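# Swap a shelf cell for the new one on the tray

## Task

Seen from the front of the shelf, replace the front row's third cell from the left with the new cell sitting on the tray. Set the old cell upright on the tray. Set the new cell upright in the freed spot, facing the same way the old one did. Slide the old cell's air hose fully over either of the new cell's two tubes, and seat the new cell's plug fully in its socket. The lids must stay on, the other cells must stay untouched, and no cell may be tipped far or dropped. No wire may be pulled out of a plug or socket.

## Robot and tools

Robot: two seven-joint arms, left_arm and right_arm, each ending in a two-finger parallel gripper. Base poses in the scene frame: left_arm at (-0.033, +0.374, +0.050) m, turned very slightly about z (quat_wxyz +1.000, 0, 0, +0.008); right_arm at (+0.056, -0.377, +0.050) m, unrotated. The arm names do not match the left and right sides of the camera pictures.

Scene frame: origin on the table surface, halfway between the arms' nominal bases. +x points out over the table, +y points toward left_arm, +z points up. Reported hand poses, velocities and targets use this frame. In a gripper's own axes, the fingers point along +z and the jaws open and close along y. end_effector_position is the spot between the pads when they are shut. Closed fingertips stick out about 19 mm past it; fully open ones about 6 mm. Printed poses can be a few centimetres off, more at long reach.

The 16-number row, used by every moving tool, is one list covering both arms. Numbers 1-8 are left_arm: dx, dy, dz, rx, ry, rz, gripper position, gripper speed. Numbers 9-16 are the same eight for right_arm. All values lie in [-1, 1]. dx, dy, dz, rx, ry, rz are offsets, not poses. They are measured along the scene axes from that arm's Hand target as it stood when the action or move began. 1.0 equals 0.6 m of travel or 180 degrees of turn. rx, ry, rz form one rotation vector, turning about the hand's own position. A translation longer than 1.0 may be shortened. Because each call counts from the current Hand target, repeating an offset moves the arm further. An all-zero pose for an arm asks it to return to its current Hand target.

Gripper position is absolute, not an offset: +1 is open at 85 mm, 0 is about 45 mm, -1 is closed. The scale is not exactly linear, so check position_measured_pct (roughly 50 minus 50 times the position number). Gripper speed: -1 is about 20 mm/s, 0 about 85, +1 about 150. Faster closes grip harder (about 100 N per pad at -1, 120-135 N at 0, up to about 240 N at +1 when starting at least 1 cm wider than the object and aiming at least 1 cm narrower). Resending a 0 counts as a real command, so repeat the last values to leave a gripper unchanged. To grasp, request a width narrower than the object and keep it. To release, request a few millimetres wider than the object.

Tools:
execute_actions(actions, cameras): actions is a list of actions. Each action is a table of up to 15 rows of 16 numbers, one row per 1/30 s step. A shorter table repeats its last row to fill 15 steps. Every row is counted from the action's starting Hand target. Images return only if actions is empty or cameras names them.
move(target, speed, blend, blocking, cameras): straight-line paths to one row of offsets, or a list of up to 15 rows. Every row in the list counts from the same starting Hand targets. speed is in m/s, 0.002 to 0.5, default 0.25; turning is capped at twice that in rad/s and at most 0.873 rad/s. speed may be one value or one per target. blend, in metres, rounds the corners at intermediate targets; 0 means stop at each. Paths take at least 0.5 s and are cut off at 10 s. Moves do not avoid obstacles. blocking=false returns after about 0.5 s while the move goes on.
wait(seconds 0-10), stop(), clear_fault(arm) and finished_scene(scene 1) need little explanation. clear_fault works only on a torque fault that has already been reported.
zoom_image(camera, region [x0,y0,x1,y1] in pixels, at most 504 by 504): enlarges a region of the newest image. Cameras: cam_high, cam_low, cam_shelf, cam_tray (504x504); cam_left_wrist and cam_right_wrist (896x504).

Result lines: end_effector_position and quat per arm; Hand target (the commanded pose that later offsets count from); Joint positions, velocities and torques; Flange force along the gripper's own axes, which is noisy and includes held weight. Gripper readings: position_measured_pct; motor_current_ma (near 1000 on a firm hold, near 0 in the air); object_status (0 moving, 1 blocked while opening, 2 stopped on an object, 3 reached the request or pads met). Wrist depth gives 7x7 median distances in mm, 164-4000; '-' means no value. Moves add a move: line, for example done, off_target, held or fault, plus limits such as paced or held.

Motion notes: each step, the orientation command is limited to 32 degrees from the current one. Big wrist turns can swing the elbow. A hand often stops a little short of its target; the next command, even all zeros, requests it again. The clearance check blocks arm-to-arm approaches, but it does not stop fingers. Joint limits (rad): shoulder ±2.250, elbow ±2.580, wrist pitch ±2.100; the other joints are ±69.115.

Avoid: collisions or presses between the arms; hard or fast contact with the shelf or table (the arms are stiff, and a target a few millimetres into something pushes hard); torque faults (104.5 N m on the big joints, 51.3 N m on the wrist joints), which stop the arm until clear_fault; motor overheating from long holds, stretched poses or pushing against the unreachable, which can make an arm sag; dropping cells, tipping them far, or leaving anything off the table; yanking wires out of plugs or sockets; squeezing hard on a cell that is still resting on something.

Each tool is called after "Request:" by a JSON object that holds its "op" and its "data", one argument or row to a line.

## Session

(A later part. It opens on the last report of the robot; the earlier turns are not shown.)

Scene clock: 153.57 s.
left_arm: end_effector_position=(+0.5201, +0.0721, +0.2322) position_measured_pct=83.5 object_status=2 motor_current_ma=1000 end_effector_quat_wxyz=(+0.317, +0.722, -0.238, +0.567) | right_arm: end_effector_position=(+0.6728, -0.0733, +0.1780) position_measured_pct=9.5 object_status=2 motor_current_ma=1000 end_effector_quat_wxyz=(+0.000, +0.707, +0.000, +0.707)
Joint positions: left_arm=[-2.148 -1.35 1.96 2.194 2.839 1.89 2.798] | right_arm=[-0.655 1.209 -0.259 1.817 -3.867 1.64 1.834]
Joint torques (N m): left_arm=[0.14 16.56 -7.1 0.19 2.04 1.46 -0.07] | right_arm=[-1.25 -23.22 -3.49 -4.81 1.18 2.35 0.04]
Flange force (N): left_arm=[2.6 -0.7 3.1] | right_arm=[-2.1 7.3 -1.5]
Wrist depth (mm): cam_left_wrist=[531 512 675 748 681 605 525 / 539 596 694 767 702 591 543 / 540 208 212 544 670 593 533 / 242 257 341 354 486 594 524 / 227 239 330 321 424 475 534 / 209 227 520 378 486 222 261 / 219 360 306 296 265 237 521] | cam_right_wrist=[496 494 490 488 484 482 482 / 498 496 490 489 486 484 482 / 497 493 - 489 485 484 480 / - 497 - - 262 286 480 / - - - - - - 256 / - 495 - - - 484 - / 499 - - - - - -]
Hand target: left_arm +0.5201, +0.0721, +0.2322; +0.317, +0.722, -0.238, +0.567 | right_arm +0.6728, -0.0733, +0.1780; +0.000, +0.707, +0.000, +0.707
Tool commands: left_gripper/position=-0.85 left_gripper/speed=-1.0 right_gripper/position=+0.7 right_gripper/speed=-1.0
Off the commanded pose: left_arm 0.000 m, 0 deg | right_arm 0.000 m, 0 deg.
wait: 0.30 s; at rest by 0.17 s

Request:
{"op": "move", "data": {
  "target": [0,0,0,0,0,0,-0.85,-1,0,0,0.01,0,0,0,0.7,-1],
  "speed": 0.02,
  "cameras": ["cam_shelf"]
}}

Request:
{"op": "zoom_image", "data": {
  "camera": "cam_shelf",
  "region": [180, 220, 400, 440]
}}

Scene clock: 154.63 s.
left_arm: end_effector_position=(+0.5201, +0.0721, +0.2322) position_measured_pct=83.5 object_status=2 motor_current_ma=1000 end_effector_quat_wxyz=(+0.317, +0.722, -0.238, +0.567) | right_arm: end_effector_position=(+0.6728, -0.0733, +0.1840) position_measured_pct=9.5 object_status=2 motor_current_ma=1000 end_effector_quat_wxyz=(+0.000, +0.707, +0.000, +0.707)
Joint positions: left_arm=[-2.148 -1.35 1.96 2.194 2.839 1.89 2.798] | right_arm=[-0.654 1.194 -0.26 1.824 -3.87 1.635 1.84]
Joint torques (N m): left_arm=[0.14 16.58 -7.09 0.16 2.03 1.45 -0.09] | right_arm=[-0.73 -33.99 -1.33 -8.29 1.74 7.98 -0.03]
Flange force (N): left_arm=[2.6 -0.6 3.0] | right_arm=[-18.7 4.7 2.6]
Wrist depth (mm): cam_left_wrist=[533 212 680 758 680 608 524 / 543 602 692 765 699 595 543 / 544 206 377 410 669 595 532 / 241 256 312 346 485 594 524 / 227 239 329 314 426 458 522 / 209 227 323 353 369 218 259 / 219 351 - 294 262 242 245] | cam_right_wrist=[496 495 491 488 377 483 480 / 497 495 492 488 - 481 480 / 498 493 - 489 486 484 482 / - 495 - - 285 287 480 / - - - - - - 257 / - 495 - - - 484 - / 188 - - - - - -]
Hand target: left_arm +0.5201, +0.0721, +0.2322; +0.317, +0.722, -0.238, +0.567 | right_arm +0.6728, -0.0733, +0.1840; +0.000, +0.707, +0.000, +0.707
Off the commanded pose: left_arm 0.000 m, 0 deg | right_arm 0.000 m, 0 deg.
move: done
Images, in order (width x height): cam_shelf 504x504.

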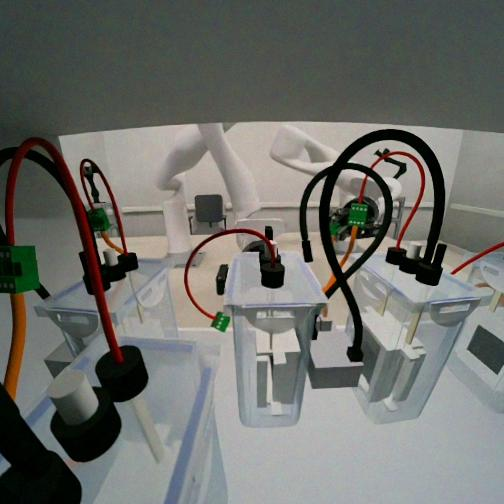

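Scaled by 2.291 from the camera's 504x504 image, which has a finer 720x720 frame.

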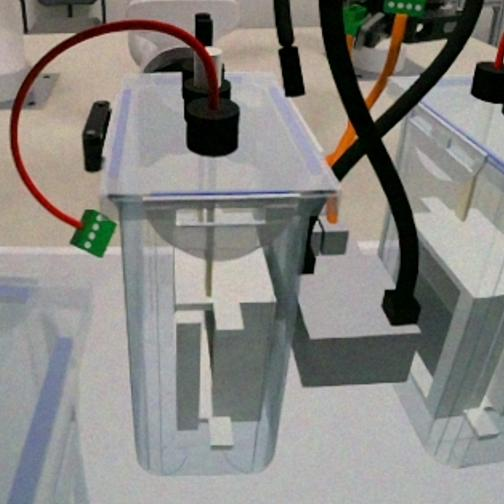

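Request:
{"op": "move", "data": {
  "target": [
    [0,0,0,0,0,0,-0.85,-1,0,-0.025,0.02,0,0,0,0.7,-1],
    [0,0,0,0,0,0,-0.85,-1,0,-0.025,0.04,0,0,0,0.7,-1]
  ],
  "speed": 0.04,
  "blend": 0.01,
  "cameras": ["cam_shelf","cam_high"]
}}

Request:
{"op": "zoom_image", "data": {
  "camera": "cam_shelf",
  "region": [160, 220, 380, 440]
}}

Scene clock: 156.10 s.
left_arm: end_effector_position=(+0.5201, +0.0721, +0.2322) position_measured_pct=83.5 object_status=2 motor_current_ma=1000 end_effector_quat_wxyz=(+0.317, +0.722, -0.238, +0.567) | right_arm: end_effector_position=(+0.6728, -0.0883, +0.2079) position_measured_pct=9.5 object_status=2 motor_current_ma=1000 end_effector_quat_wxyz=(+0.000, +0.707, +0.000, +0.707)
Joint positions: left_arm=[-2.148 -1.35 1.96 2.194 2.839 1.89 2.798] | right_arm=[-0.631 1.131 -0.258 1.886 -3.863 1.625 1.836]
Joint torques (N m): left_arm=[0.16 16.55 -7.1 0.15 2.04 1.45 -0.07] | right_arm=[-0.66 -33.72 -1.32 -8.62 1.8 8.11 -0.04]
Flange force (N): left_arm=[2.6 -0.6 2.9] | right_arm=[-19.1 4.8 2.2]
Wrist depth (mm): cam_left_wrist=[533 518 686 766 684 604 525 / 542 603 695 616 700 593 543 / 544 202 314 345 653 593 530 / 241 246 335 318 479 591 517 / 228 239 553 361 384 236 238 / 209 226 385 280 292 258 243 / 220 360 382 275 268 245 229] | cam_right_wrist=[496 188 492 489 484 482 478 / 498 496 490 488 - 482 479 / 496 495 - 489 484 481 480 / - 496 - - - 482 479 / - - - - - - 480 / - 493 - - - - - / 499 - - - - - -]
Hand target: left_arm +0.5201, +0.0721, +0.2322; +0.317, +0.722, -0.238, +0.567 | right_arm +0.6728, -0.0883, +0.2080; +0.000, +0.707, +0.000, +0.707
Off the commanded pose: left_arm 0.000 m, 0 deg | right_arm 0.000 m, 0 deg.
move: done; blend cut to 0.006 m at target 1
Images, in order (width x height): cam_high 504x504, cam_shelf 504x504.

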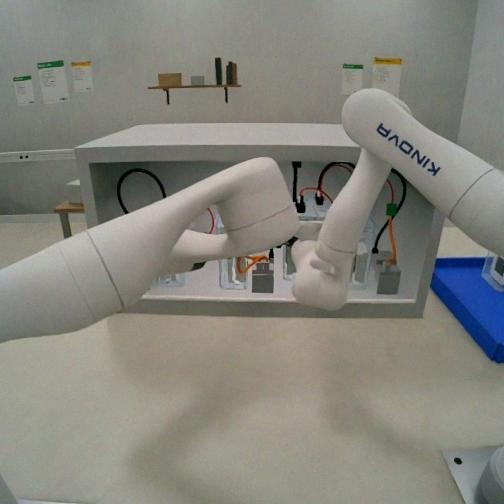

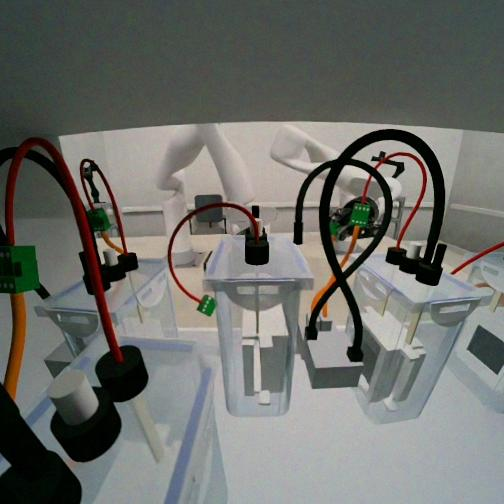

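Scaled by 2.291 from the camera's 504x504 image, which has a finer 720x720 frame.

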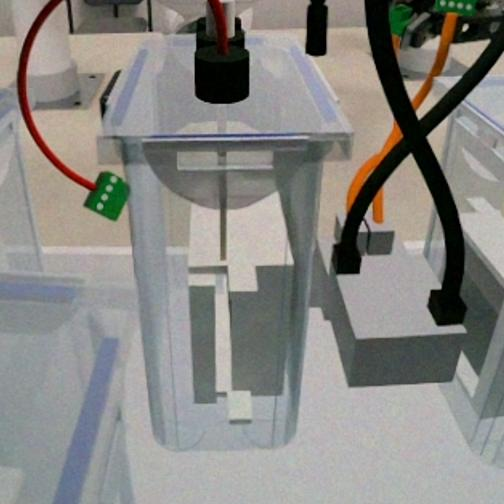

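Request:
{"op": "move", "data": {
  "target": [0,0,0,0,0,0,-0.85,-1,-0.24,-0.015,0.02,0,0,0,0.7,-1],
  "speed": 0.08,
  "cameras": ["cam_shelf","cam_high","cam_low"]
}}

Scene clock: 161.93 s.
left_arm: end_effector_position=(+0.5201, +0.0721, +0.2322) position_measured_pct=83.5 object_status=2 motor_current_ma=1000 end_effector_quat_wxyz=(+0.317, +0.722, -0.238, +0.567) | right_arm: end_effector_position=(+0.5288, -0.0973, +0.2200) position_measured_pct=9.5 object_status=2 motor_current_ma=1000 end_effector_quat_wxyz=(+0.000, +0.707, +0.000, +0.707)
Joint positions: left_arm=[-2.148 -1.35 1.96 2.194 2.839 1.89 2.798] | right_arm=[-0.801 1.131 -0.412 2.205 -4.144 1.968 1.641]
Joint torques (N m): left_arm=[0.13 16.58 -7.11 0.17 2.02 1.46 -0.09] | right_arm=[-0.71 -28.03 -1.48 -2.63 0.22 8.29 -0.01]
Flange force (N): left_arm=[2.5 -0.6 3.1] | right_arm=[-20.7 4.1 5.8]
Wrist depth (mm): cam_left_wrist=[538 580 689 767 683 606 525 / 570 597 696 762 699 595 543 / 577 207 690 783 669 581 516 / 293 328 494 597 301 286 264 / 227 242 558 786 335 250 229 / 209 224 187 597 512 575 291 / 219 360 556 583 312 238 223] | cam_right_wrist=[449 451 492 492 494 495 496 / 643 645 631 633 - 484 609 / 644 641 638 632 627 624 485 / 644 640 - 631 - 622 582 / 640 - - - - 624 - / - - - - - - - / 261 642 - - - - 277]
Hand target: left_arm +0.5201, +0.0721, +0.2322; +0.317, +0.722, -0.238, +0.567 | right_arm +0.5288, -0.0973, +0.2200; +0.000, +0.707, +0.000, +0.707
Off the commanded pose: left_arm 0.000 m, 0 deg | right_arm 0.000 m, 0 deg.
move: done
Images, in order (width x height): cam_high 504x504, cam_low 504x504, cam_shelf 504x504.

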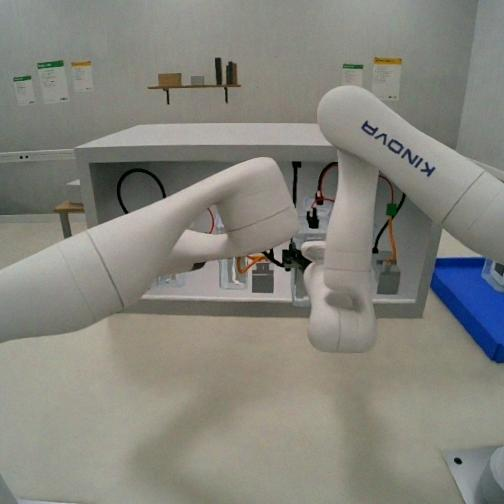

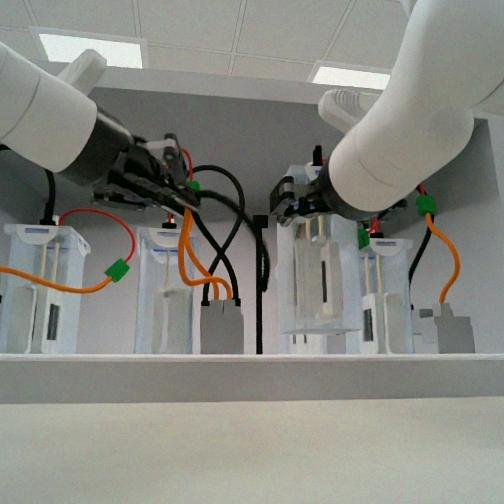

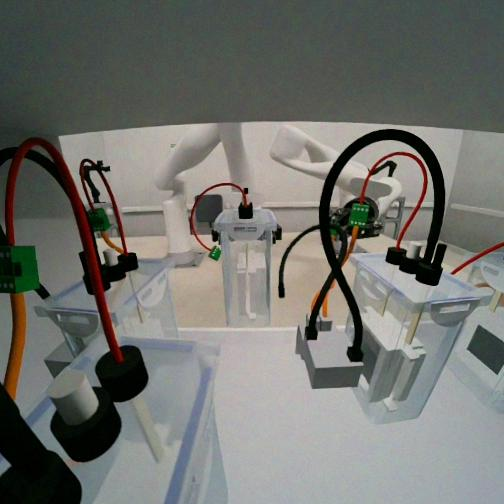

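Request:
{"op": "move", "data": {
  "target": [
    [0,0,0,0,0,0,-0.85,-1,-0.1,-0.05,0.033,0,0,0,0.7,-1],
    [0,0,0,0,0,0,-0.85,-1,-0.115,-0.171,0.033,0,0,-0.1667,0.7,-1]
  ],
  "speed": 0.1,
  "blend": 0.03,
  "cameras": ["cam_high"]
}}

Scene clock: 165.90 s.
left_arm: end_effector_position=(+0.5201, +0.0721, +0.2322) position_measured_pct=83.5 object_status=2 motor_current_ma=1000 end_effector_quat_wxyz=(+0.317, +0.722, -0.238, +0.567) | right_arm: end_effector_position=(+0.4598, -0.1999, +0.2398) position_measured_pct=9.5 object_status=2 motor_current_ma=1000 end_effector_quat_wxyz=(+0.184, +0.683, -0.183, +0.683)
Joint positions: left_arm=[-2.148 -1.35 1.96 2.194 2.839 1.89 2.798] | right_arm=[-0.83 1.114 -0.577 2.108 -4.79 2.081 1.527]
Joint torques (N m): left_arm=[0.16 16.57 -7.07 0.15 2.02 1.45 -0.1] | right_arm=[-0.69 -25.05 -1.43 0.22 -0.61 8.3 0]
Flange force (N): left_arm=[2.6 -0.7 2.9] | right_arm=[-21.3 -0.5 5.5]
Wrist depth (mm): cam_left_wrist=[541 579 689 764 684 608 525 / 573 603 694 765 696 593 543 / 574 208 688 786 668 591 531 / 293 564 493 586 488 594 477 / 227 243 563 785 465 581 543 / 209 224 214 744 512 605 533 / 219 360 188 585 490 533 541] | cam_right_wrist=[439 439 443 446 383 339 332 / 604 609 611 492 395 339 331 / 611 656 - 562 396 350 332 / 625 646 - - 383 340 331 / 623 - - - - - - / - - - - - 361 - / - - - - - - 636]
Hand target: left_arm +0.5201, +0.0721, +0.2322; +0.317, +0.722, -0.238, +0.567 | right_arm +0.4598, -0.1999, +0.2398; +0.184, +0.683, -0.183, +0.683
Off the commanded pose: left_arm 0.000 m, 0 deg | right_arm 0.000 m, 0 deg.
move: done
Images, in order (width x height): cam_high 504x504.

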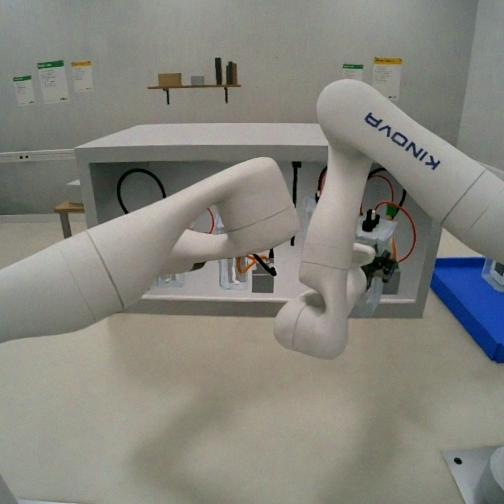

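Request:
{"op": "move", "data": {
  "target": [
    [0,0,0,0,0,0,-0.85,-1,0,-0.25,0.01,0,0,-0.1667,0.7,-1],
    [0,0,0,0,0,0,-0.85,-1,0.06,-0.5,0.0,0,0,-0.3333,0.7,-1]
  ],
  "speed": 0.12,
  "blend": 0.03,
  "cameras": ["cam_high","cam_tray","cam_right_wrist"]
}}

Scene clock: 171.17 s.
left_arm: end_effector_position=(+0.5201, +0.0721, +0.2322) position_measured_pct=83.5 object_status=2 motor_current_ma=1000 end_effector_quat_wxyz=(+0.317, +0.722, -0.238, +0.567) | right_arm: end_effector_position=(+0.4802, -0.4990, +0.2364) position_measured_pct=9.5 object_status=2 motor_current_ma=1000 end_effector_quat_wxyz=(+0.515, +0.495, -0.510, +0.479)
Joint positions: left_arm=[-2.148 -1.35 1.96 2.194 2.839 1.89 2.798] | right_arm=[-0.255 1.096 -0.31 1.708 -5.072 1.951 1.812]
Joint torques (N m): left_arm=[0.15 16.55 -7.08 0.14 2.03 1.46 -0.09] | right_arm=[23.78 -39.3 19.91 -40.79 35.36 -2.25 2.29]
Flange force (N): left_arm=[2.6 -0.6 2.9] | right_arm=[-16.9 199.6 -44.8]
Wrist depth (mm): cam_left_wrist=[537 582 686 767 686 606 526 / 569 599 696 763 697 594 541 / 578 208 687 778 666 593 533 / 293 563 493 586 489 594 522 / 227 243 564 779 465 585 322 / 209 224 221 743 516 603 317 / 219 360 187 587 488 529 551] | cam_right_wrist=[1852 1868 1878 1857 1922 1905 1944 / 1847 1878 1873 1900 1894 1939 1962 / 1862 1873 - 1884 1894 1922 1962 / 1842 1842 - 1873 - 1894 1956 / 1857 1857 - 1916 - 1894 1933 / - 1822 - - - 1916 - / 356 - - 1894 - - 1973]
Hand target: left_arm +0.5201, +0.0721, +0.2322; +0.317, +0.722, -0.238, +0.567 | right_arm +0.4958, -0.4999, +0.2398; +0.500, +0.500, -0.500, +0.500
Off the commanded pose: left_arm 0.000 m, 0 deg | right_arm 0.016 m, 3 deg.
TORQUE WARNING: the torque sensor of joint 5 (forearm roll) of the right arm reached its warning level (29.4 N m). A warning alone does not stop the arm.
move: off_target (right_arm)
Images, in order (width x height): cam_high 504x504, cam_tray 504x504, cam_right_wrist 896x504.

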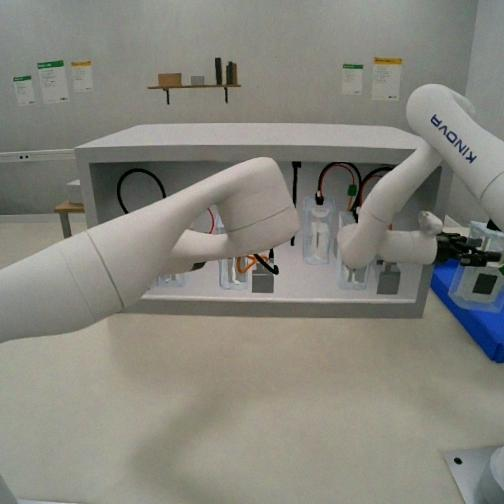

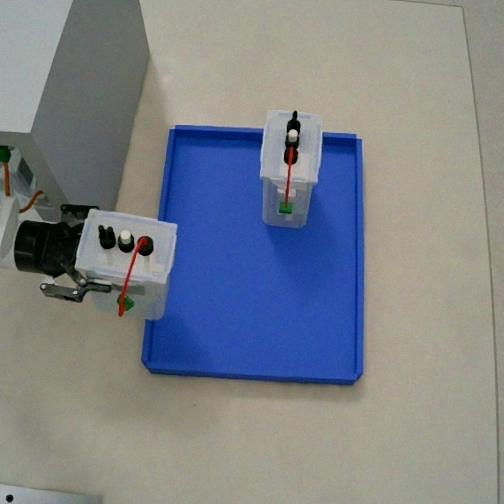

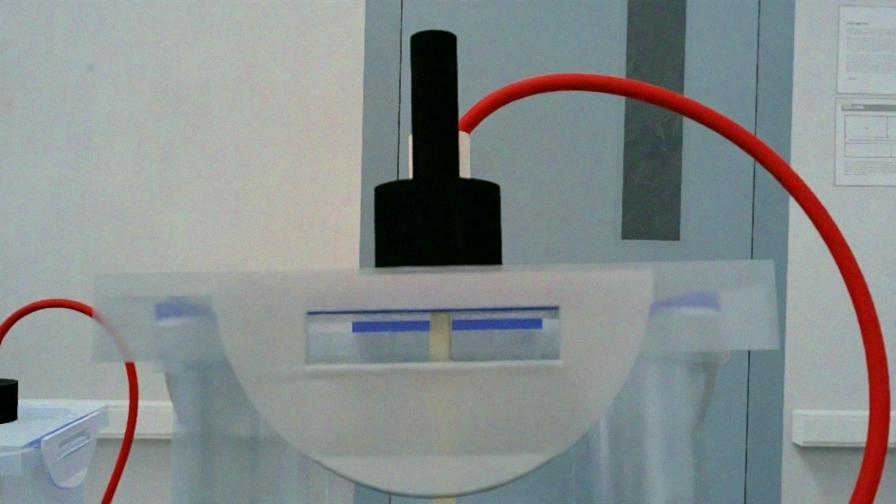

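Request:
{"op": "move", "data": {
  "target": [0,0,0,0,0,0,-0.85,-1,-0.1,0,0.02,0,0,0,0.7,-1],
  "speed": 0.05,
  "cameras": ["cam_high","cam_tray"]
}}

Scene clock: 173.10 s.
left_arm: end_effector_position=(+0.5201, +0.0721, +0.2322) position_measured_pct=83.5 object_status=2 motor_current_ma=1000 end_effector_quat_wxyz=(+0.317, +0.722, -0.238, +0.567) | right_arm: end_effector_position=(+0.4358, -0.4999, +0.2518) position_measured_pct=9.5 object_status=2 motor_current_ma=1000 end_effector_quat_wxyz=(+0.500, +0.500, -0.500, +0.500)
Joint positions: left_arm=[-2.148 -1.35 1.96 2.194 2.839 1.89 2.798] | right_arm=[-0.289 1.034 -0.327 1.908 -5.129 1.918 1.655]
Joint torques (N m): left_arm=[0.15 16.57 -7.12 0.15 2.01 1.45 -0.08] | right_arm=[-0.76 -24.31 0.17 0.16 0.36 8.11 0]
Flange force (N): left_arm=[2.5 -0.6 2.9] | right_arm=[-19.6 -2.2 4.1]
Wrist depth (mm): cam_left_wrist=[541 583 689 767 681 606 524 / 574 603 699 763 699 594 543 / 574 208 689 782 668 590 533 / 292 564 490 585 486 595 523 / 228 243 563 783 468 580 534 / 209 224 222 744 513 603 532 / 219 360 187 586 488 535 546] | cam_right_wrist=[1911 1927 1900 1894 1905 1878 1873 / 1884 1884 1868 1900 1900 1900 1911 / 1889 1916 - 1847 1873 1873 1868 / 1894 1894 - 1884 - 1889 1950 / 1878 1884 - 1894 - 1894 1905 / - 1884 - - - 1884 - / 396 - - 1868 - - 1900]
Hand target: left_arm +0.5201, +0.0721, +0.2322; +0.317, +0.722, -0.238, +0.567 | right_arm +0.4358, -0.4999, +0.2518; +0.500, +0.500, -0.500, +0.500
Off the commanded pose: left_arm 0.000 m, 0 deg | right_arm 0.000 m, 0 deg.
TORQUE WARNING: the torque sensor of joint 5 (forearm roll) of the right arm reached its warning level (29.4 N m). A warning alone does not stop the arm.
move: done
Images, in order (width x height): cam_high 504x504, cam_tray 504x504.

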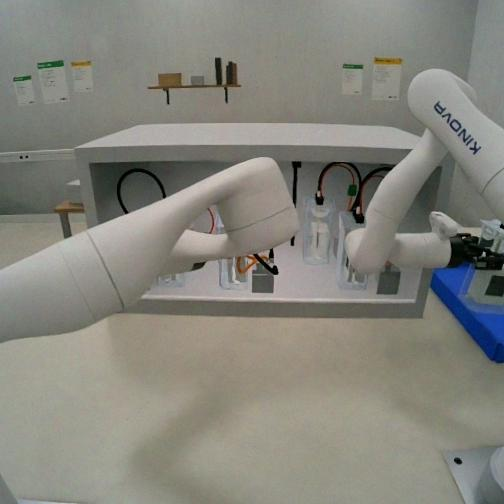

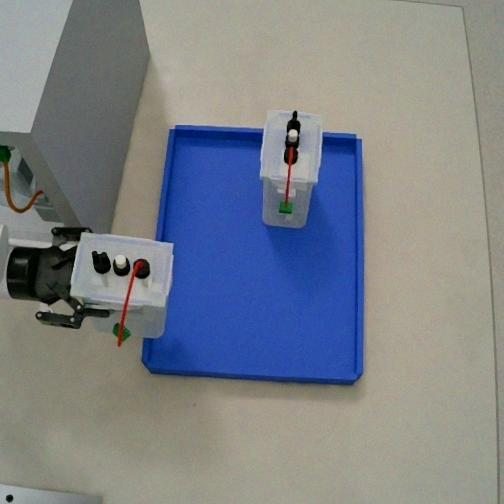

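Request:
{"op": "move", "data": {
  "target": [
    [0,0,0,0,0,0,-0.85,-1,0,-0.1,0,0,0,0,0.7,-1],
    [0,0,0,0,0,0,-0.85,-1,0.09,-0.1,0,0,0,0.1667,0.7,-1],
    [0,0,0,0,0,0,-0.85,-1,0.2,-0.07,0,0,0,0.3333,0.7,-1]
  ],
  "speed": 0.1,
  "blend": 0.02,
  "cameras": ["cam_high","cam_tray"]
}}

Scene clock: 180.60 s.
left_arm: end_effector_position=(+0.5201, +0.0721, +0.2322) position_measured_pct=83.5 object_status=2 motor_current_ma=1000 end_effector_quat_wxyz=(+0.317, +0.722, -0.238, +0.567) | right_arm: end_effector_position=(+0.5558, -0.5419, +0.2518) position_measured_pct=9.5 object_status=2 motor_current_ma=1000 end_effector_quat_wxyz=(+0.184, +0.683, -0.183, +0.683)
Joint positions: left_arm=[-2.148 -1.35 1.96 2.194 2.839 1.89 2.798] | right_arm=[-0.071 1.082 0.009 2.529 -3.787 1.951 1.289]
Joint torques (N m): left_arm=[0.15 16.57 -7.06 0.19 2.04 1.46 -0.07] | right_arm=[-0.74 -25.02 1.35 -0.7 -2.3 7.8 0]
Flange force (N): left_arm=[2.6 -0.7 3.0] | right_arm=[-18.3 9.5 5.2]
Wrist depth (mm): cam_left_wrist=[539 580 686 770 683 605 527 / 574 602 699 762 695 592 543 / 576 208 689 782 668 591 533 / 292 565 494 586 488 594 523 / 227 243 561 787 466 581 532 / 209 224 222 745 514 604 531 / 219 360 187 589 490 531 547] | cam_right_wrist=[3041 3188 3663 3546 2833 2343 1985 / 3084 3250 3603 3349 2631 2263 2009 / 3000 3266 3584 3603 3000 2278 1997 / 3128 3172 - 3527 - 2255 2009 / 3098 3266 - 3546 - 2447 2034 / - 3349 - - - 385 - / 2960 - - 3704 - - 1787]
Hand target: left_arm +0.5201, +0.0721, +0.2322; +0.317, +0.722, -0.238, +0.567 | right_arm +0.5558, -0.5419, +0.2518; +0.184, +0.683, -0.183, +0.683
Off the commanded pose: left_arm 0.000 m, 0 deg | right_arm 0.000 m, 0 deg.
move: done
Images, in order (width x height): cam_high 504x504, cam_tray 504x504.

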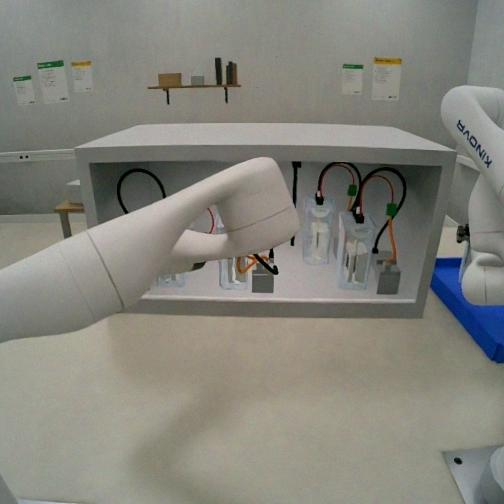

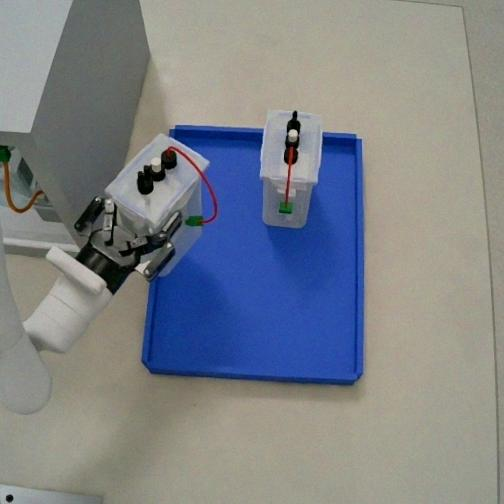

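Request:
{"op": "move", "data": {
  "target": [
    [0,0,0,0,0,0,-0.85,-1,0.107,-0.03,0,0,0,0.1,0.7,-1],
    [0,0,0,0,0,0,-0.85,-1,0.24,-0.063,0,0,0,0.1667,0.7,-1]
  ],
  "speed": 0.1,
  "blend": 0.02,
  "cameras": ["cam_right_wrist","cam_tray"]
}}

Scene clock: 184.10 s.
left_arm: end_effector_position=(+0.5201, +0.0721, +0.2322) position_measured_pct=83.5 object_status=2 motor_current_ma=1000 end_effector_quat_wxyz=(+0.317, +0.722, -0.238, +0.567) | right_arm: end_effector_position=(+0.6998, -0.5797, +0.2517) position_measured_pct=9.5 object_status=2 motor_current_ma=1000 end_effector_quat_wxyz=(+0.000, +0.707, +0.000, +0.707)
Joint positions: left_arm=[-2.148 -1.35 1.96 2.194 2.839 1.89 2.798] | right_arm=[0.171 1.068 0.445 2.043 -2.776 1.647 1.184]
Joint torques (N m): left_arm=[0.17 16.56 -7.08 0.16 2.02 1.44 -0.08] | right_arm=[-0.75 -32.11 0.67 -8.42 -3.19 7.51 0.02]
Flange force (N): left_arm=[2.6 -0.7 2.9] | right_arm=[-15.7 4.2 -3.1]
Wrist depth (mm): cam_left_wrist=[540 581 689 766 689 605 525 / 571 599 697 763 700 590 541 / 576 208 686 785 670 594 534 / 293 562 493 587 488 593 524 / 228 242 564 777 464 581 533 / 209 225 222 746 514 602 532 / 220 360 187 587 489 532 547] | cam_right_wrist=[335 454 3234 3188 3142 3203 3172 / 335 452 3142 3203 3188 3128 3172 / 335 451 3219 3128 3219 3234 3157 / 334 451 - 3219 - 3234 3234 / 334 - - 3142 - 3266 3219 / - - - - - 3282 - / 312 - - 3234 - - 3172]
Hand target: left_arm +0.5201, +0.0721, +0.2322; +0.317, +0.722, -0.238, +0.567 | right_arm +0.6998, -0.5797, +0.2518; +0.000, +0.707, +0.000, +0.707
Off the commanded pose: left_arm 0.000 m, 0 deg | right_arm 0.000 m, 0 deg.
move: done
Images, in order (width x height): cam_tray 504x504, cam_right_wrist 896x504.

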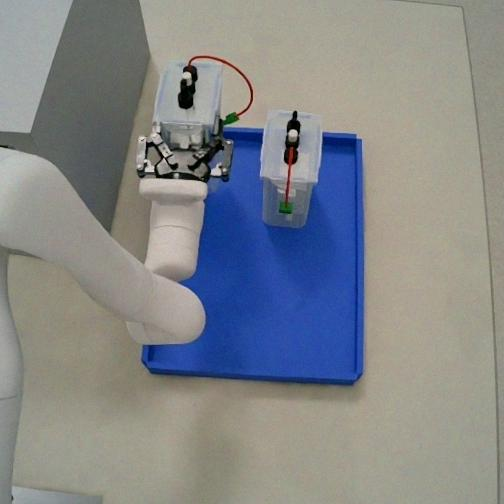

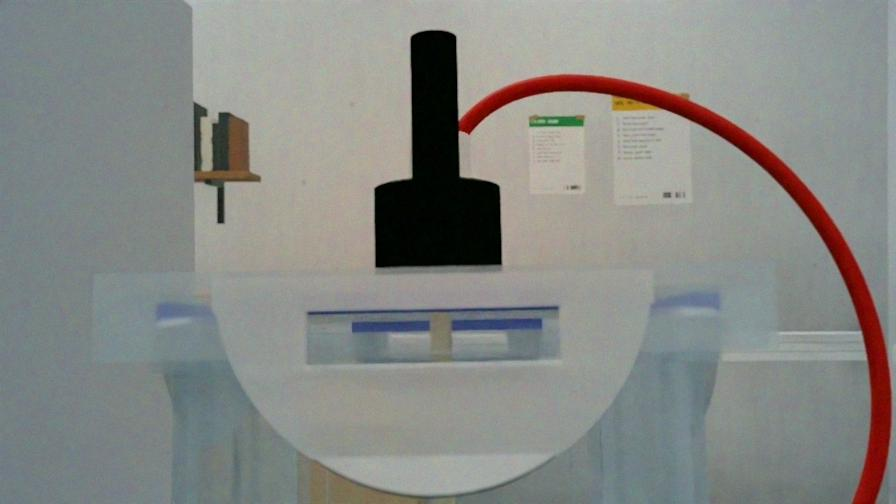

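Request:
{"op": "move", "data": {
  "target": [
    [0,0,0,0,0,0,-0.85,-1,0.0667,0,0,0,0,0,0.7,-1],
    [0,0,0,0,0,0,-0.85,-1,0.0667,0,-0.137,0,0,0,0.7,-1]
  ],
  "speed": 0.08,
  "cameras": ["cam_tray"]
}}

Request:
{"op": "move", "data": {
  "target": [0,0,0,0,0,0,-0.85,-1,0,0,-0.0283,0,0,0,0.7,-1],
  "speed": 0.02,
  "cameras": ["cam_tray"]
}}

Scene clock: 186.57 s.
left_arm: end_effector_position=(+0.5201, +0.0721, +0.2322) position_measured_pct=83.5 object_status=2 motor_current_ma=1000 end_effector_quat_wxyz=(+0.317, +0.722, -0.238, +0.567) | right_arm: end_effector_position=(+0.7399, -0.5797, +0.1697) position_measured_pct=9.5 object_status=2 motor_current_ma=1000 end_effector_quat_wxyz=(+0.000, +0.707, +0.000, +0.707)
Joint positions: left_arm=[-2.148 -1.35 1.96 2.194 2.839 1.89 2.798] | right_arm=[0.171 1.272 0.383 1.845 -2.873 1.628 1.207]
Joint torques (N m): left_arm=[0.14 16.57 -7.1 0.16 2.02 1.46 -0.08] | right_arm=[-1.49 -29.24 0.01 -6.9 -2.13 5.14 0.12]
Flange force (N): left_arm=[2.5 -0.6 3.0] | right_arm=[-7.8 4.5 -5.8]
Wrist depth (mm): cam_left_wrist=[539 580 690 768 686 604 525 / 573 603 694 759 700 594 541 / 573 208 689 786 668 590 535 / 292 564 492 585 484 595 524 / 227 243 561 779 467 582 534 / 209 224 222 743 513 603 533 / 219 360 187 588 489 533 545] | cam_right_wrist=[332 3113 3055 3098 3098 3234 3188 / 330 2973 3142 3157 3188 3098 3084 / 331 3070 3113 3128 3203 3142 3113 / 330 - - 3098 - 3157 3157 / 330 - - 3070 - 3128 3113 / - 2066 - - - 3172 - / 310 - - 3172 - - 3113]
Hand target: left_arm +0.5201, +0.0721, +0.2322; +0.317, +0.722, -0.238, +0.567 | right_arm +0.7398, -0.5797, +0.1696; +0.000, +0.707, +0.000, +0.707
Off the commanded pose: left_arm 0.000 m, 0 deg | right_arm 0.000 m, 0 deg.
move: done
Images, in order (width x height): cam_tray 504x504.

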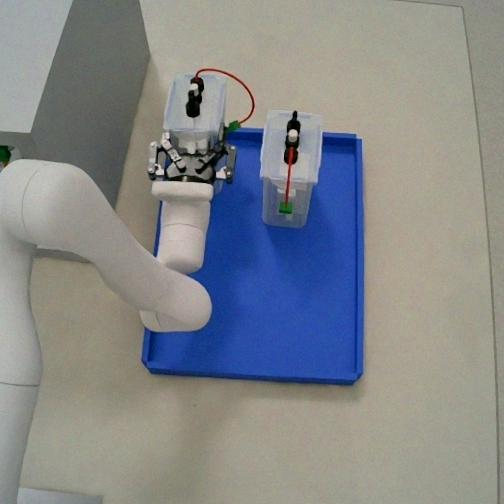

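Scene clock: 187.67 s.
left_arm: end_effector_position=(+0.5201, +0.0721, +0.2322) position_measured_pct=83.5 object_status=2 motor_current_ma=1000 end_effector_quat_wxyz=(+0.317, +0.722, -0.238, +0.567) | right_arm: end_effector_position=(+0.7399, -0.5798, +0.1529) position_measured_pct=9.5 object_status=2 motor_current_ma=1000 end_effector_quat_wxyz=(+0.001, +0.707, +0.000, +0.707)
Joint positions: left_arm=[-2.148 -1.35 1.96 2.194 2.839 1.89 2.798] | right_arm=[0.176 1.312 0.374 1.822 -2.885 1.642 1.216]
Joint torques (N m): left_arm=[0.13 16.56 -7.09 0.14 2.03 1.45 -0.08] | right_arm=[-11.27 23.77 -9.52 0.98 5.68 -22 0.37]
Flange force (N): left_arm=[2.6 -0.6 2.9] | right_arm=[83.3 2.4 -68.0]
Wrist depth (mm): cam_left_wrist=[541 581 684 769 685 604 524 / 572 605 696 768 698 595 545 / 574 208 685 785 667 594 531 / 292 565 492 588 484 590 523 / 227 243 565 780 466 580 531 / 209 224 221 745 514 604 531 / 220 361 187 588 490 532 546] | cam_right_wrist=[336 3113 3219 3157 3172 3266 3172 / 334 3113 3128 3098 3128 3098 3172 / 335 2987 3172 3098 3113 3157 3128 / 335 - - 3203 - 3113 3172 / 334 - - 3188 - - 3172 / - - - - - 3098 - / 315 - - - - - -]
Hand target: left_arm +0.5201, +0.0721, +0.2322; +0.317, +0.722, -0.238, +0.567 | right_arm +0.7398, -0.5797, +0.1526; +0.000, +0.707, +0.000, +0.707
Off the commanded pose: left_arm 0.000 m, 0 deg | right_arm 0.000 m, 0 deg.
move: done
Images, in order (width x height): cam_tray 504x504.

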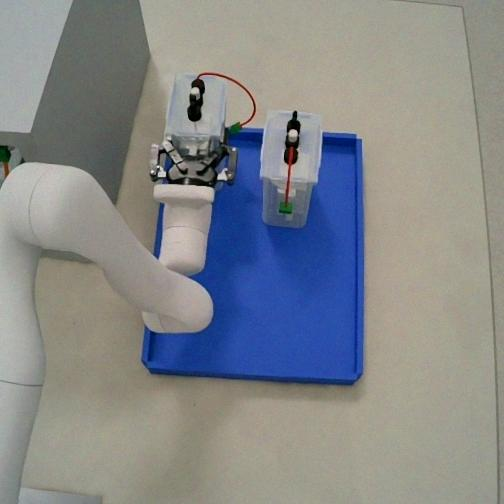

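Request:
{"op": "move", "data": {
  "target": [
    [0,0,0,0,0,0,-0.85,-1,0,0,0.06,0,0,0,0.7,-1],
    [0,0,0,0,0,0,-0.85,-1,-0.075,0,0.06,0,0,0,0.7,-1]
  ],
  "speed": 0.06,
  "cameras": ["cam_tray","cam_right_wrist"]
}}

Request:
{"op": "zoom_image", "data": {
  "camera": "cam_tray",
  "region": [110, 40, 370, 300]
}}

Scene clock: 190.13 s.
left_arm: end_effector_position=(+0.5201, +0.0721, +0.2322) position_measured_pct=83.5 object_status=2 motor_current_ma=1000 end_effector_quat_wxyz=(+0.317, +0.722, -0.238, +0.567) | right_arm: end_effector_position=(+0.6948, -0.5797, +0.1886) position_measured_pct=9.5 object_status=2 motor_current_ma=1000 end_effector_quat_wxyz=(+0.000, +0.707, +0.000, +0.707)
Joint positions: left_arm=[-2.148 -1.35 1.96 2.194 2.839 1.89 2.798] | right_arm=[0.193 1.23 0.406 1.996 -2.827 1.747 1.227]
Joint torques (N m): left_arm=[0.15 16.55 -7.1 0.16 2.02 1.46 -0.09] | right_arm=[-0.75 -32.55 0.49 -7.32 -2.89 7.74 -0.01]
Flange force (N): left_arm=[2.6 -0.6 3.0] | right_arm=[-14.9 4.1 -4.2]
Wrist depth (mm): cam_left_wrist=[539 580 691 766 677 606 525 / 573 603 696 762 699 592 542 / 573 209 689 787 666 593 533 / 293 565 493 584 486 592 522 / 227 243 566 782 465 583 532 / 209 224 222 743 515 599 532 / 219 360 187 586 489 533 548] | cam_right_wrist=[336 453 3142 3172 3219 3172 3234 / 336 452 3219 3234 3188 3172 3250 / 335 450 3203 3172 3219 3203 3219 / 335 450 - 3203 - 3219 3219 / 334 - - 3250 - - 3172 / - - - - - 3188 - / 313 - - - - - -]
Hand target: left_arm +0.5201, +0.0721, +0.2322; +0.317, +0.722, -0.238, +0.567 | right_arm +0.6948, -0.5797, +0.1886; +0.000, +0.707, +0.000, +0.707
Off the commanded pose: left_arm 0.000 m, 0 deg | right_arm 0.000 m, 0 deg.
move: done
Images, in order (width x height): cam_tray 504x504, cam_right_wrist 896x504.

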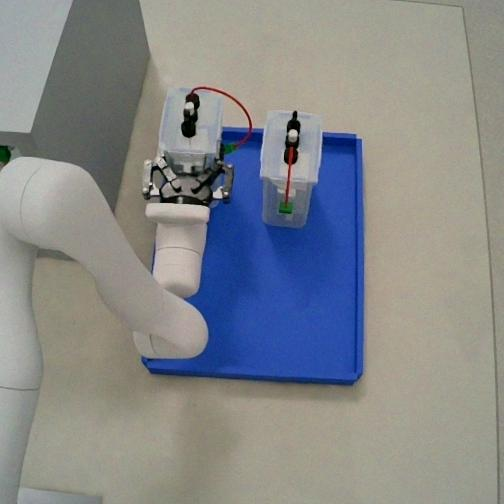

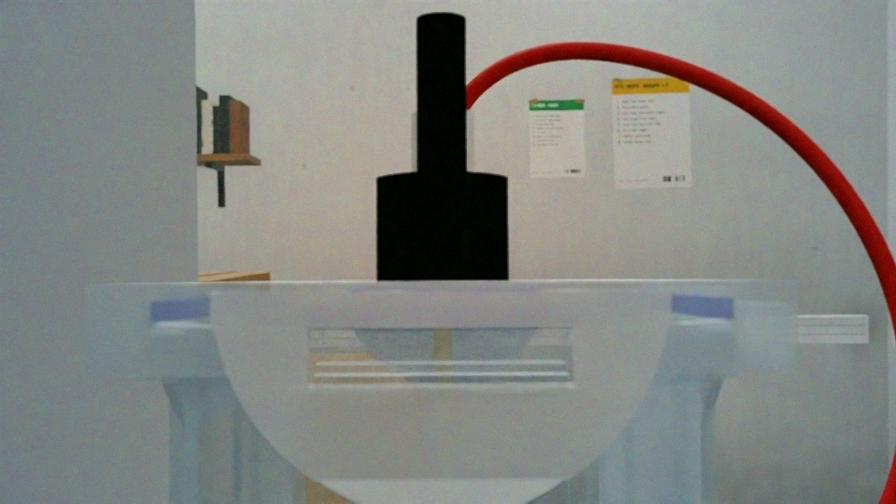

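Scaled by 1.938 from the camera's 504x504 image, which has a finer 720x720 frame.

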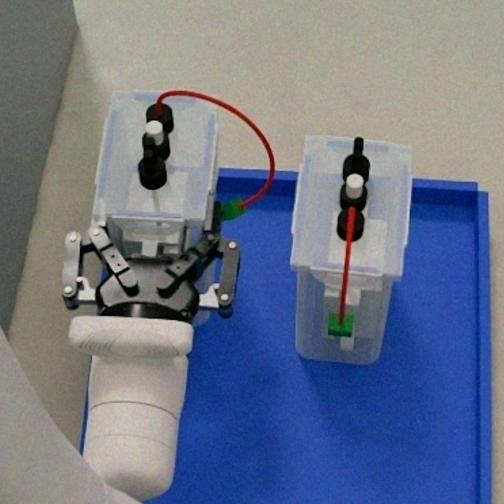

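Request:
{"op": "move", "data": {
  "target": [
    [0,0,0,0,0,0,-0.85,-1,0,0,-0.01,0,-0.0111,0,0.7,-1],
    [0,0,0,0,0,0,-0.85,-1,0,0,-0.06,0,-0.0111,0,0.7,-1]
  ],
  "speed": 0.05
}}

Request:
{"op": "move", "data": {
  "target": [0,0,0,0,0,0,-0.85,-1,0,0,-0.0133,0,0,0,0.7,-1],
  "speed": 0.015,
  "cameras": ["cam_tray","cam_right_wrist"]
}}

Scene clock: 192.47 s.
left_arm: end_effector_position=(+0.5201, +0.0721, +0.2322) position_measured_pct=83.5 object_status=2 motor_current_ma=1000 end_effector_quat_wxyz=(+0.317, +0.722, -0.238, +0.567) | right_arm: end_effector_position=(+0.6949, -0.5797, +0.1529) position_measured_pct=9.5 object_status=2 motor_current_ma=1000 end_effector_quat_wxyz=(+0.000, +0.694, +0.000, +0.720)
Joint positions: left_arm=[-2.148 -1.35 1.96 2.194 2.839 1.89 2.798] | right_arm=[0.213 1.342 0.367 1.929 -2.867 1.817 1.258]
Joint torques (N m): left_arm=[0.13 16.53 -7.11 0.19 2.03 1.44 -0.08] | right_arm=[-0.95 7.72 -2.83 3.14 1.37 -12.63 0.43]
Flange force (N): left_arm=[2.6 -0.6 3.0] | right_arm=[54.3 -1.7 -24.4]
Wrist depth (mm): cam_left_wrist=[538 580 685 768 683 601 523 / 571 602 694 763 694 592 543 / 575 208 690 777 664 595 533 / 293 564 492 585 485 591 524 / 227 242 564 778 465 580 531 / 209 224 221 745 514 601 534 / 220 360 187 587 488 533 547] | cam_right_wrist=[336 454 3234 3203 3234 3219 3203 / 334 452 3250 3219 3250 3250 3250 / 335 450 3234 3203 3157 3219 3250 / 334 448 - 3250 - 3172 3188 / 333 - - 3172 - - 3203 / - - - - - 3219 - / 312 - - - - - -]
Hand target: left_arm +0.5201, +0.0721, +0.2322; +0.317, +0.722, -0.238, +0.567 | right_arm +0.6948, -0.5797, +0.1526; +0.000, +0.694, +0.000, +0.719
Off the commanded pose: left_arm 0.000 m, 0 deg | right_arm 0.000 m, 0 deg.
move: done

Scene clock: 193.23 s.
left_arm: end_effector_position=(+0.5201, +0.0721, +0.2322) position_measured_pct=83.5 object_status=2 motor_current_ma=1000 end_effector_quat_wxyz=(+0.317, +0.722, -0.238, +0.567) | right_arm: end_effector_position=(+0.6952, -0.5798, +0.1461) position_measured_pct=9.5 object_status=2 motor_current_ma=1000 end_effector_quat_wxyz=(+0.001, +0.694, +0.000, +0.720)
Joint positions: left_arm=[-2.148 -1.35 1.96 2.194 2.839 1.89 2.798] | right_arm=[0.216 1.359 0.362 1.917 -2.872 1.822 1.262]
Joint torques (N m): left_arm=[0.14 16.57 -7.05 0.16 2.01 1.45 -0.09] | right_arm=[-1.61 42.75 -4.84 13.55 5.45 -30.63 0.7]
Flange force (N): left_arm=[2.6 -0.6 3.0] | right_arm=[110.1 -5.0 -36.7]
Wrist depth (mm): cam_left_wrist=[540 582 695 764 684 609 525 / 572 602 697 763 699 593 542 / 576 208 689 778 662 591 534 / 292 564 493 586 486 594 524 / 227 242 568 785 464 582 531 / 209 224 222 748 512 600 532 / 219 358 187 588 490 534 549] | cam_right_wrist=[335 450 3332 3266 3219 3266 3282 / 335 450 3172 3219 3172 3266 3366 / 335 451 3234 3188 3234 3157 3070 / 334 449 - 3188 - 3219 3219 / - - - 3188 - - 3188 / - - - - - 3234 - / 313 - - - - - 3113]
Hand target: left_arm +0.5201, +0.0721, +0.2322; +0.317, +0.722, -0.238, +0.567 | right_arm +0.6948, -0.5797, +0.1446; +0.000, +0.695, +0.000, +0.719
Off the commanded pose: left_arm 0.000 m, 0 deg | right_arm 0.001 m, 0 deg.
TORQUE WARNING: the torque sensor of joint 6 (wrist pitch) of the right arm reached its warning level (29.4 N m). A warning alone does not stop the arm.
move: done
Images, in order (width x height): cam_tray 504x504, cam_right_wrist 896x504.

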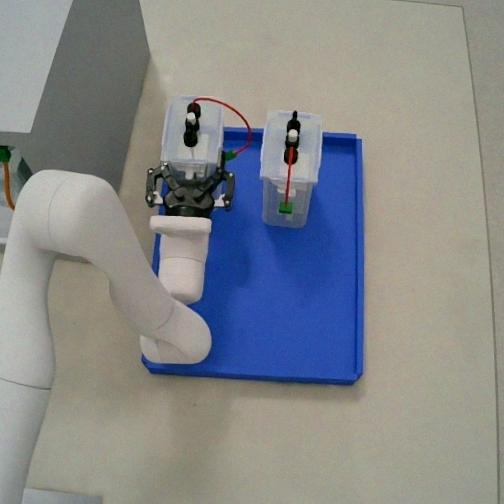

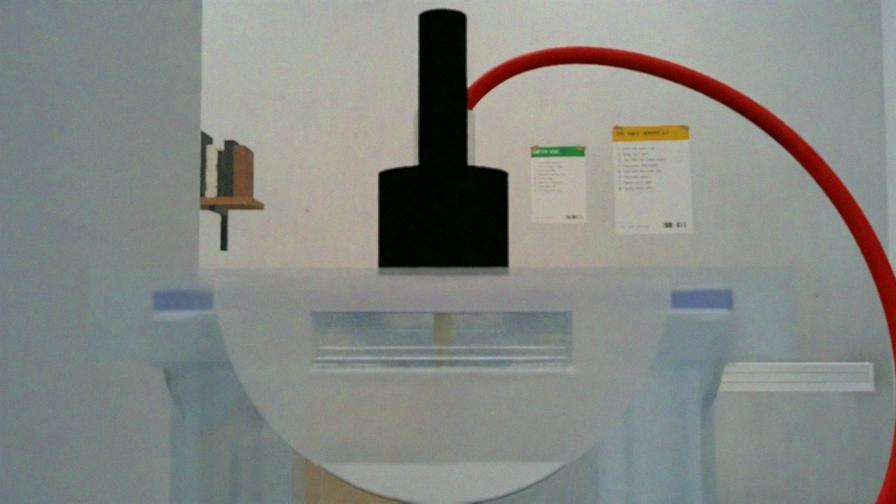

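Request:
{"op": "move", "data": {
  "target": [0,0,0,0,0,0,-0.85,-1,0,0,0.0033,0,0,0,0.7,-1],
  "speed": 0.015,
  "cameras": ["cam_tray","cam_high"]
}}

Request:
{"op": "zoom_image", "data": {
  "camera": "cam_tray",
  "region": [130, 70, 350, 250]
}}

Scene clock: 194.53 s.
left_arm: end_effector_position=(+0.5201, +0.0721, +0.2322) position_measured_pct=83.5 object_status=2 motor_current_ma=1000 end_effector_quat_wxyz=(+0.317, +0.722, -0.238, +0.567) | right_arm: end_effector_position=(+0.6948, -0.5797, +0.1465) position_measured_pct=9.5 object_status=2 motor_current_ma=1000 end_effector_quat_wxyz=(+0.000, +0.695, -0.001, +0.719)
Joint positions: left_arm=[-2.148 -1.35 1.96 2.194 2.839 1.89 2.798] | right_arm=[0.216 1.356 0.362 1.92 -2.87 1.82 1.262]
Joint torques (N m): left_arm=[0.09 16.57 -7.06 0.14 2 1.43 -0.09] | right_arm=[-0.39 40.41 -4.71 21.62 6.83 -25.04 0.48]
Flange force (N): left_arm=[2.6 -0.5 2.9] | right_arm=[92.8 6.8 2.3]
Wrist depth (mm): cam_left_wrist=[540 581 688 765 680 605 524 / 572 605 694 769 700 593 544 / 574 209 691 782 667 591 533 / 292 563 492 588 487 593 523 / 227 243 563 772 464 583 531 / 209 224 222 747 514 603 533 / 219 360 187 585 488 533 548] | cam_right_wrist=[337 451 3266 3219 3172 3315 3250 / 335 451 3266 3188 3282 3172 3234 / 335 450 3219 3203 3203 3219 3219 / 334 450 - 3188 - 3188 3157 / - - - 3266 - - 3188 / - - - - - 3098 - / 314 - - - - - 3157]
Hand target: left_arm +0.5201, +0.0721, +0.2322; +0.317, +0.722, -0.238, +0.567 | right_arm +0.6948, -0.5797, +0.1466; +0.000, +0.695, +0.000, +0.719
Off the commanded pose: left_arm 0.000 m, 0 deg | right_arm 0.000 m, 0 deg.
TORQUE WARNING: the torque sensor of joint 6 (wrist pitch) of the right arm reached its warning level (29.4 N m). A warning alone does not stop the arm.
move: done
Images, in order (width x height): cam_high 504x504, cam_tray 504x504.

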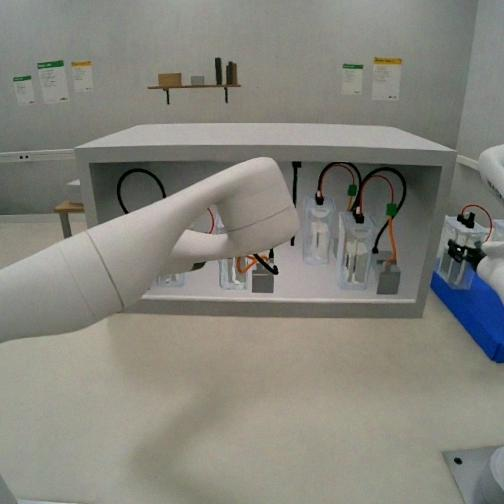

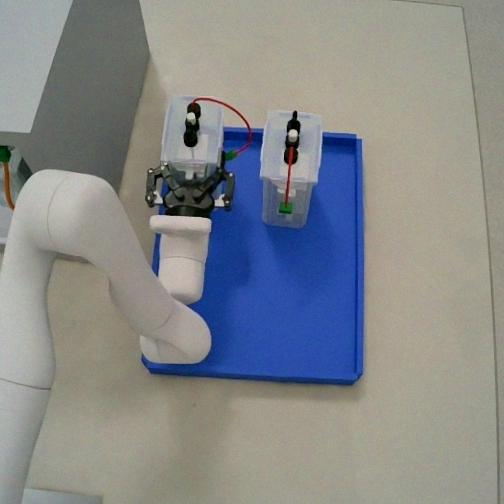

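Scaled by 2.291 from the camera's 504x504 image, which has a finer 720x720 frame.

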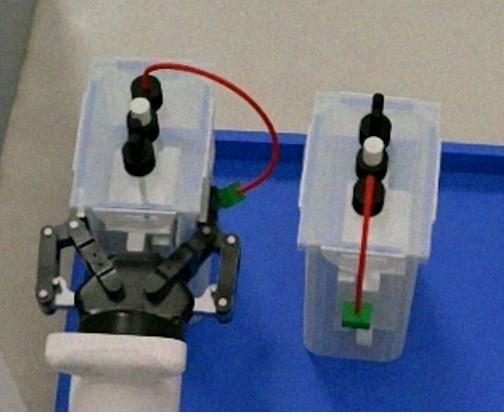

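Request:
{"op": "move", "data": {
  "target": [0,0,0,0,0,0,-0.85,-1,0,0,0.0025,0,0,0,0.7,-1],
  "speed": 0.015
}}

Request:
{"op": "move", "data": {
  "target": [0,0,0,0,0,0,-0.85,-1,0,0,0.0025,0,0,0,0.7,-1],
  "speed": 0.015
}}

Scene clock: 195.73 s.
left_arm: end_effector_position=(+0.5201, +0.0721, +0.2322) position_measured_pct=83.5 object_status=2 motor_current_ma=1000 end_effector_quat_wxyz=(+0.317, +0.722, -0.238, +0.567) | right_arm: end_effector_position=(+0.6948, -0.5797, +0.1480) position_measured_pct=9.5 object_status=2 motor_current_ma=1000 end_effector_quat_wxyz=(+0.000, +0.695, +0.000, +0.719)
Joint positions: left_arm=[-2.148 -1.35 1.96 2.194 2.839 1.89 2.798] | right_arm=[0.215 1.353 0.363 1.922 -2.869 1.819 1.261]
Joint torques (N m): left_arm=[0.15 16.53 -7.07 0.17 2.02 1.43 -0.08] | right_arm=[0.09 31.97 -4.16 24.35 7.09 -18.41 0.22]
Flange force (N): left_arm=[2.6 -0.7 2.9] | right_arm=[71.0 14.4 27.0]
Wrist depth (mm): cam_left_wrist=[538 578 691 766 684 606 524 / 569 602 696 769 695 593 543 / 574 208 689 785 668 594 532 / 292 562 492 586 484 591 524 / 227 243 565 776 466 581 530 / 209 225 222 749 514 601 532 / 220 360 187 587 492 532 548] | cam_right_wrist=[335 451 3172 3250 3188 3219 3172 / 335 451 3266 3219 3203 3188 3234 / 336 452 3250 3172 3203 3172 3203 / 335 449 - 3157 - 3157 3203 / - - - 3172 - - 3266 / - - - - - 3172 - / 313 - - - - - 3098]
Hand target: left_arm +0.5201, +0.0721, +0.2322; +0.317, +0.722, -0.238, +0.567 | right_arm +0.6948, -0.5797, +0.1481; +0.000, +0.695, +0.000, +0.719
Off the commanded pose: left_arm 0.000 m, 0 deg | right_arm 0.000 m, 0 deg.
move: done

Scene clock: 196.43 s.
left_arm: end_effector_position=(+0.5201, +0.0721, +0.2322) position_measured_pct=83.5 object_status=2 motor_current_ma=1000 end_effector_quat_wxyz=(+0.317, +0.722, -0.238, +0.567) | right_arm: end_effector_position=(+0.6948, -0.5797, +0.1496) position_measured_pct=9.5 object_status=2 motor_current_ma=1000 end_effector_quat_wxyz=(+0.000, +0.695, -0.001, +0.719)
Joint positions: left_arm=[-2.148 -1.35 1.96 2.194 2.839 1.89 2.798] | right_arm=[0.215 1.349 0.364 1.925 -2.868 1.819 1.261]
Joint torques (N m): left_arm=[0.15 16.56 -7.1 0.17 2.03 1.44 -0.09] | right_arm=[-0.09 23.37 -3.86 21.41 6.21 -14.59 -0.13]
Flange force (N): left_arm=[2.6 -0.7 3.0] | right_arm=[57.7 14.5 26.8]
Wrist depth (mm): cam_left_wrist=[541 579 689 760 681 604 524 / 571 602 701 761 698 590 542 / 574 208 693 781 670 596 530 / 293 566 492 585 486 591 527 / 227 242 565 781 463 584 532 / 209 224 222 748 513 603 533 / 219 360 187 585 490 533 547] | cam_right_wrist=[337 453 3250 3266 3203 3299 3250 / 334 451 3142 3332 3266 3234 3250 / 335 451 3234 3188 3282 3172 3172 / 335 452 - 3203 - 3266 3113 / - - - 3188 - - 3172 / - - - - - 3172 - / 313 - - - - - 3203]
Hand target: left_arm +0.5201, +0.0721, +0.2322; +0.317, +0.722, -0.238, +0.567 | right_arm +0.6948, -0.5797, +0.1496; +0.000, +0.695, +0.000, +0.719
Off the commanded pose: left_arm 0.000 m, 0 deg | right_arm 0.000 m, 0 deg.
move: done

Request:
{"op": "move", "data": {
  "target": [0,0,0,0,0,0,-0.85,-1,0,0,0.0055,0,0,0,0.7,-1],
  "speed": 0.015,
  "cameras": ["cam_right_wrist"]
}}

Scene clock: 197.50 s.
left_arm: end_effector_position=(+0.5201, +0.0721, +0.2322) position_measured_pct=83.5 object_status=2 motor_current_ma=1000 end_effector_quat_wxyz=(+0.317, +0.722, -0.238, +0.567) | right_arm: end_effector_position=(+0.6948, -0.5797, +0.1528) position_measured_pct=9.5 object_status=2 motor_current_ma=1000 end_effector_quat_wxyz=(+0.000, +0.695, -0.001, +0.719)
Joint positions: left_arm=[-2.148 -1.35 1.96 2.194 2.839 1.89 2.798] | right_arm=[0.214 1.341 0.366 1.93 -2.866 1.816 1.259]
Joint torques (N m): left_arm=[0.12 16.53 -7.09 0.16 2.01 1.46 -0.1] | right_arm=[0.02 3.83 -2.98 12.5 3.25 -7.1 -0.98]
Flange force (N): left_arm=[2.6 -0.6 3.0] | right_arm=[31.0 11.0 16.7]
Wrist depth (mm): cam_left_wrist=[539 580 689 764 681 603 523 / 573 599 703 764 695 592 544 / 577 208 686 786 666 593 530 / 292 564 493 587 487 595 525 / 227 243 564 780 466 583 535 / 209 224 222 743 512 604 530 / 219 360 187 588 488 531 545] | cam_right_wrist=[336 453 3203 3188 3203 3203 3234 / 336 451 3282 3250 3234 3282 3172 / 335 451 3219 3250 3234 3188 3142 / 334 448 - 3219 - 3203 3234 / - - - 3172 - - 3219 / - - - - - 3203 - / 313 - - - - - 3113]
Hand target: left_arm +0.5201, +0.0721, +0.2322; +0.317, +0.722, -0.238, +0.567 | right_arm +0.6948, -0.5797, +0.1529; +0.000, +0.695, +0.000, +0.719
Off the commanded pose: left_arm 0.000 m, 0 deg | right_arm 0.000 m, 0 deg.
move: done
Images, in order (width x height): cam_right_wrist 896x504.

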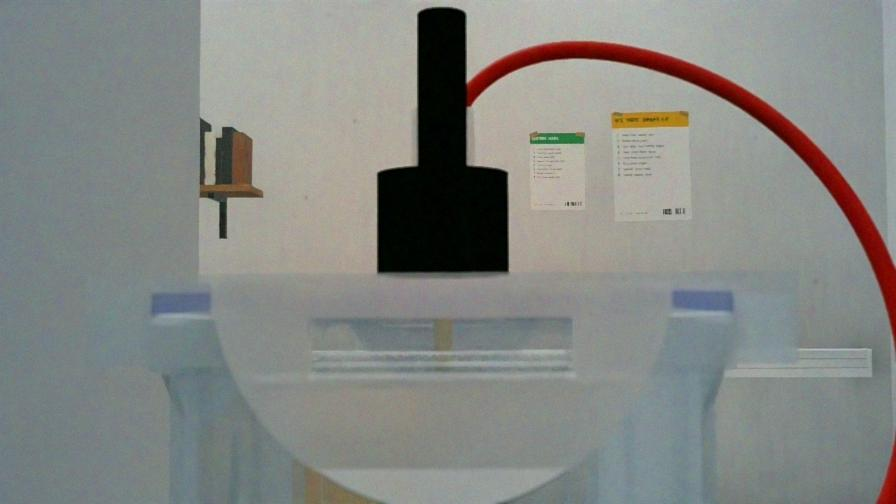

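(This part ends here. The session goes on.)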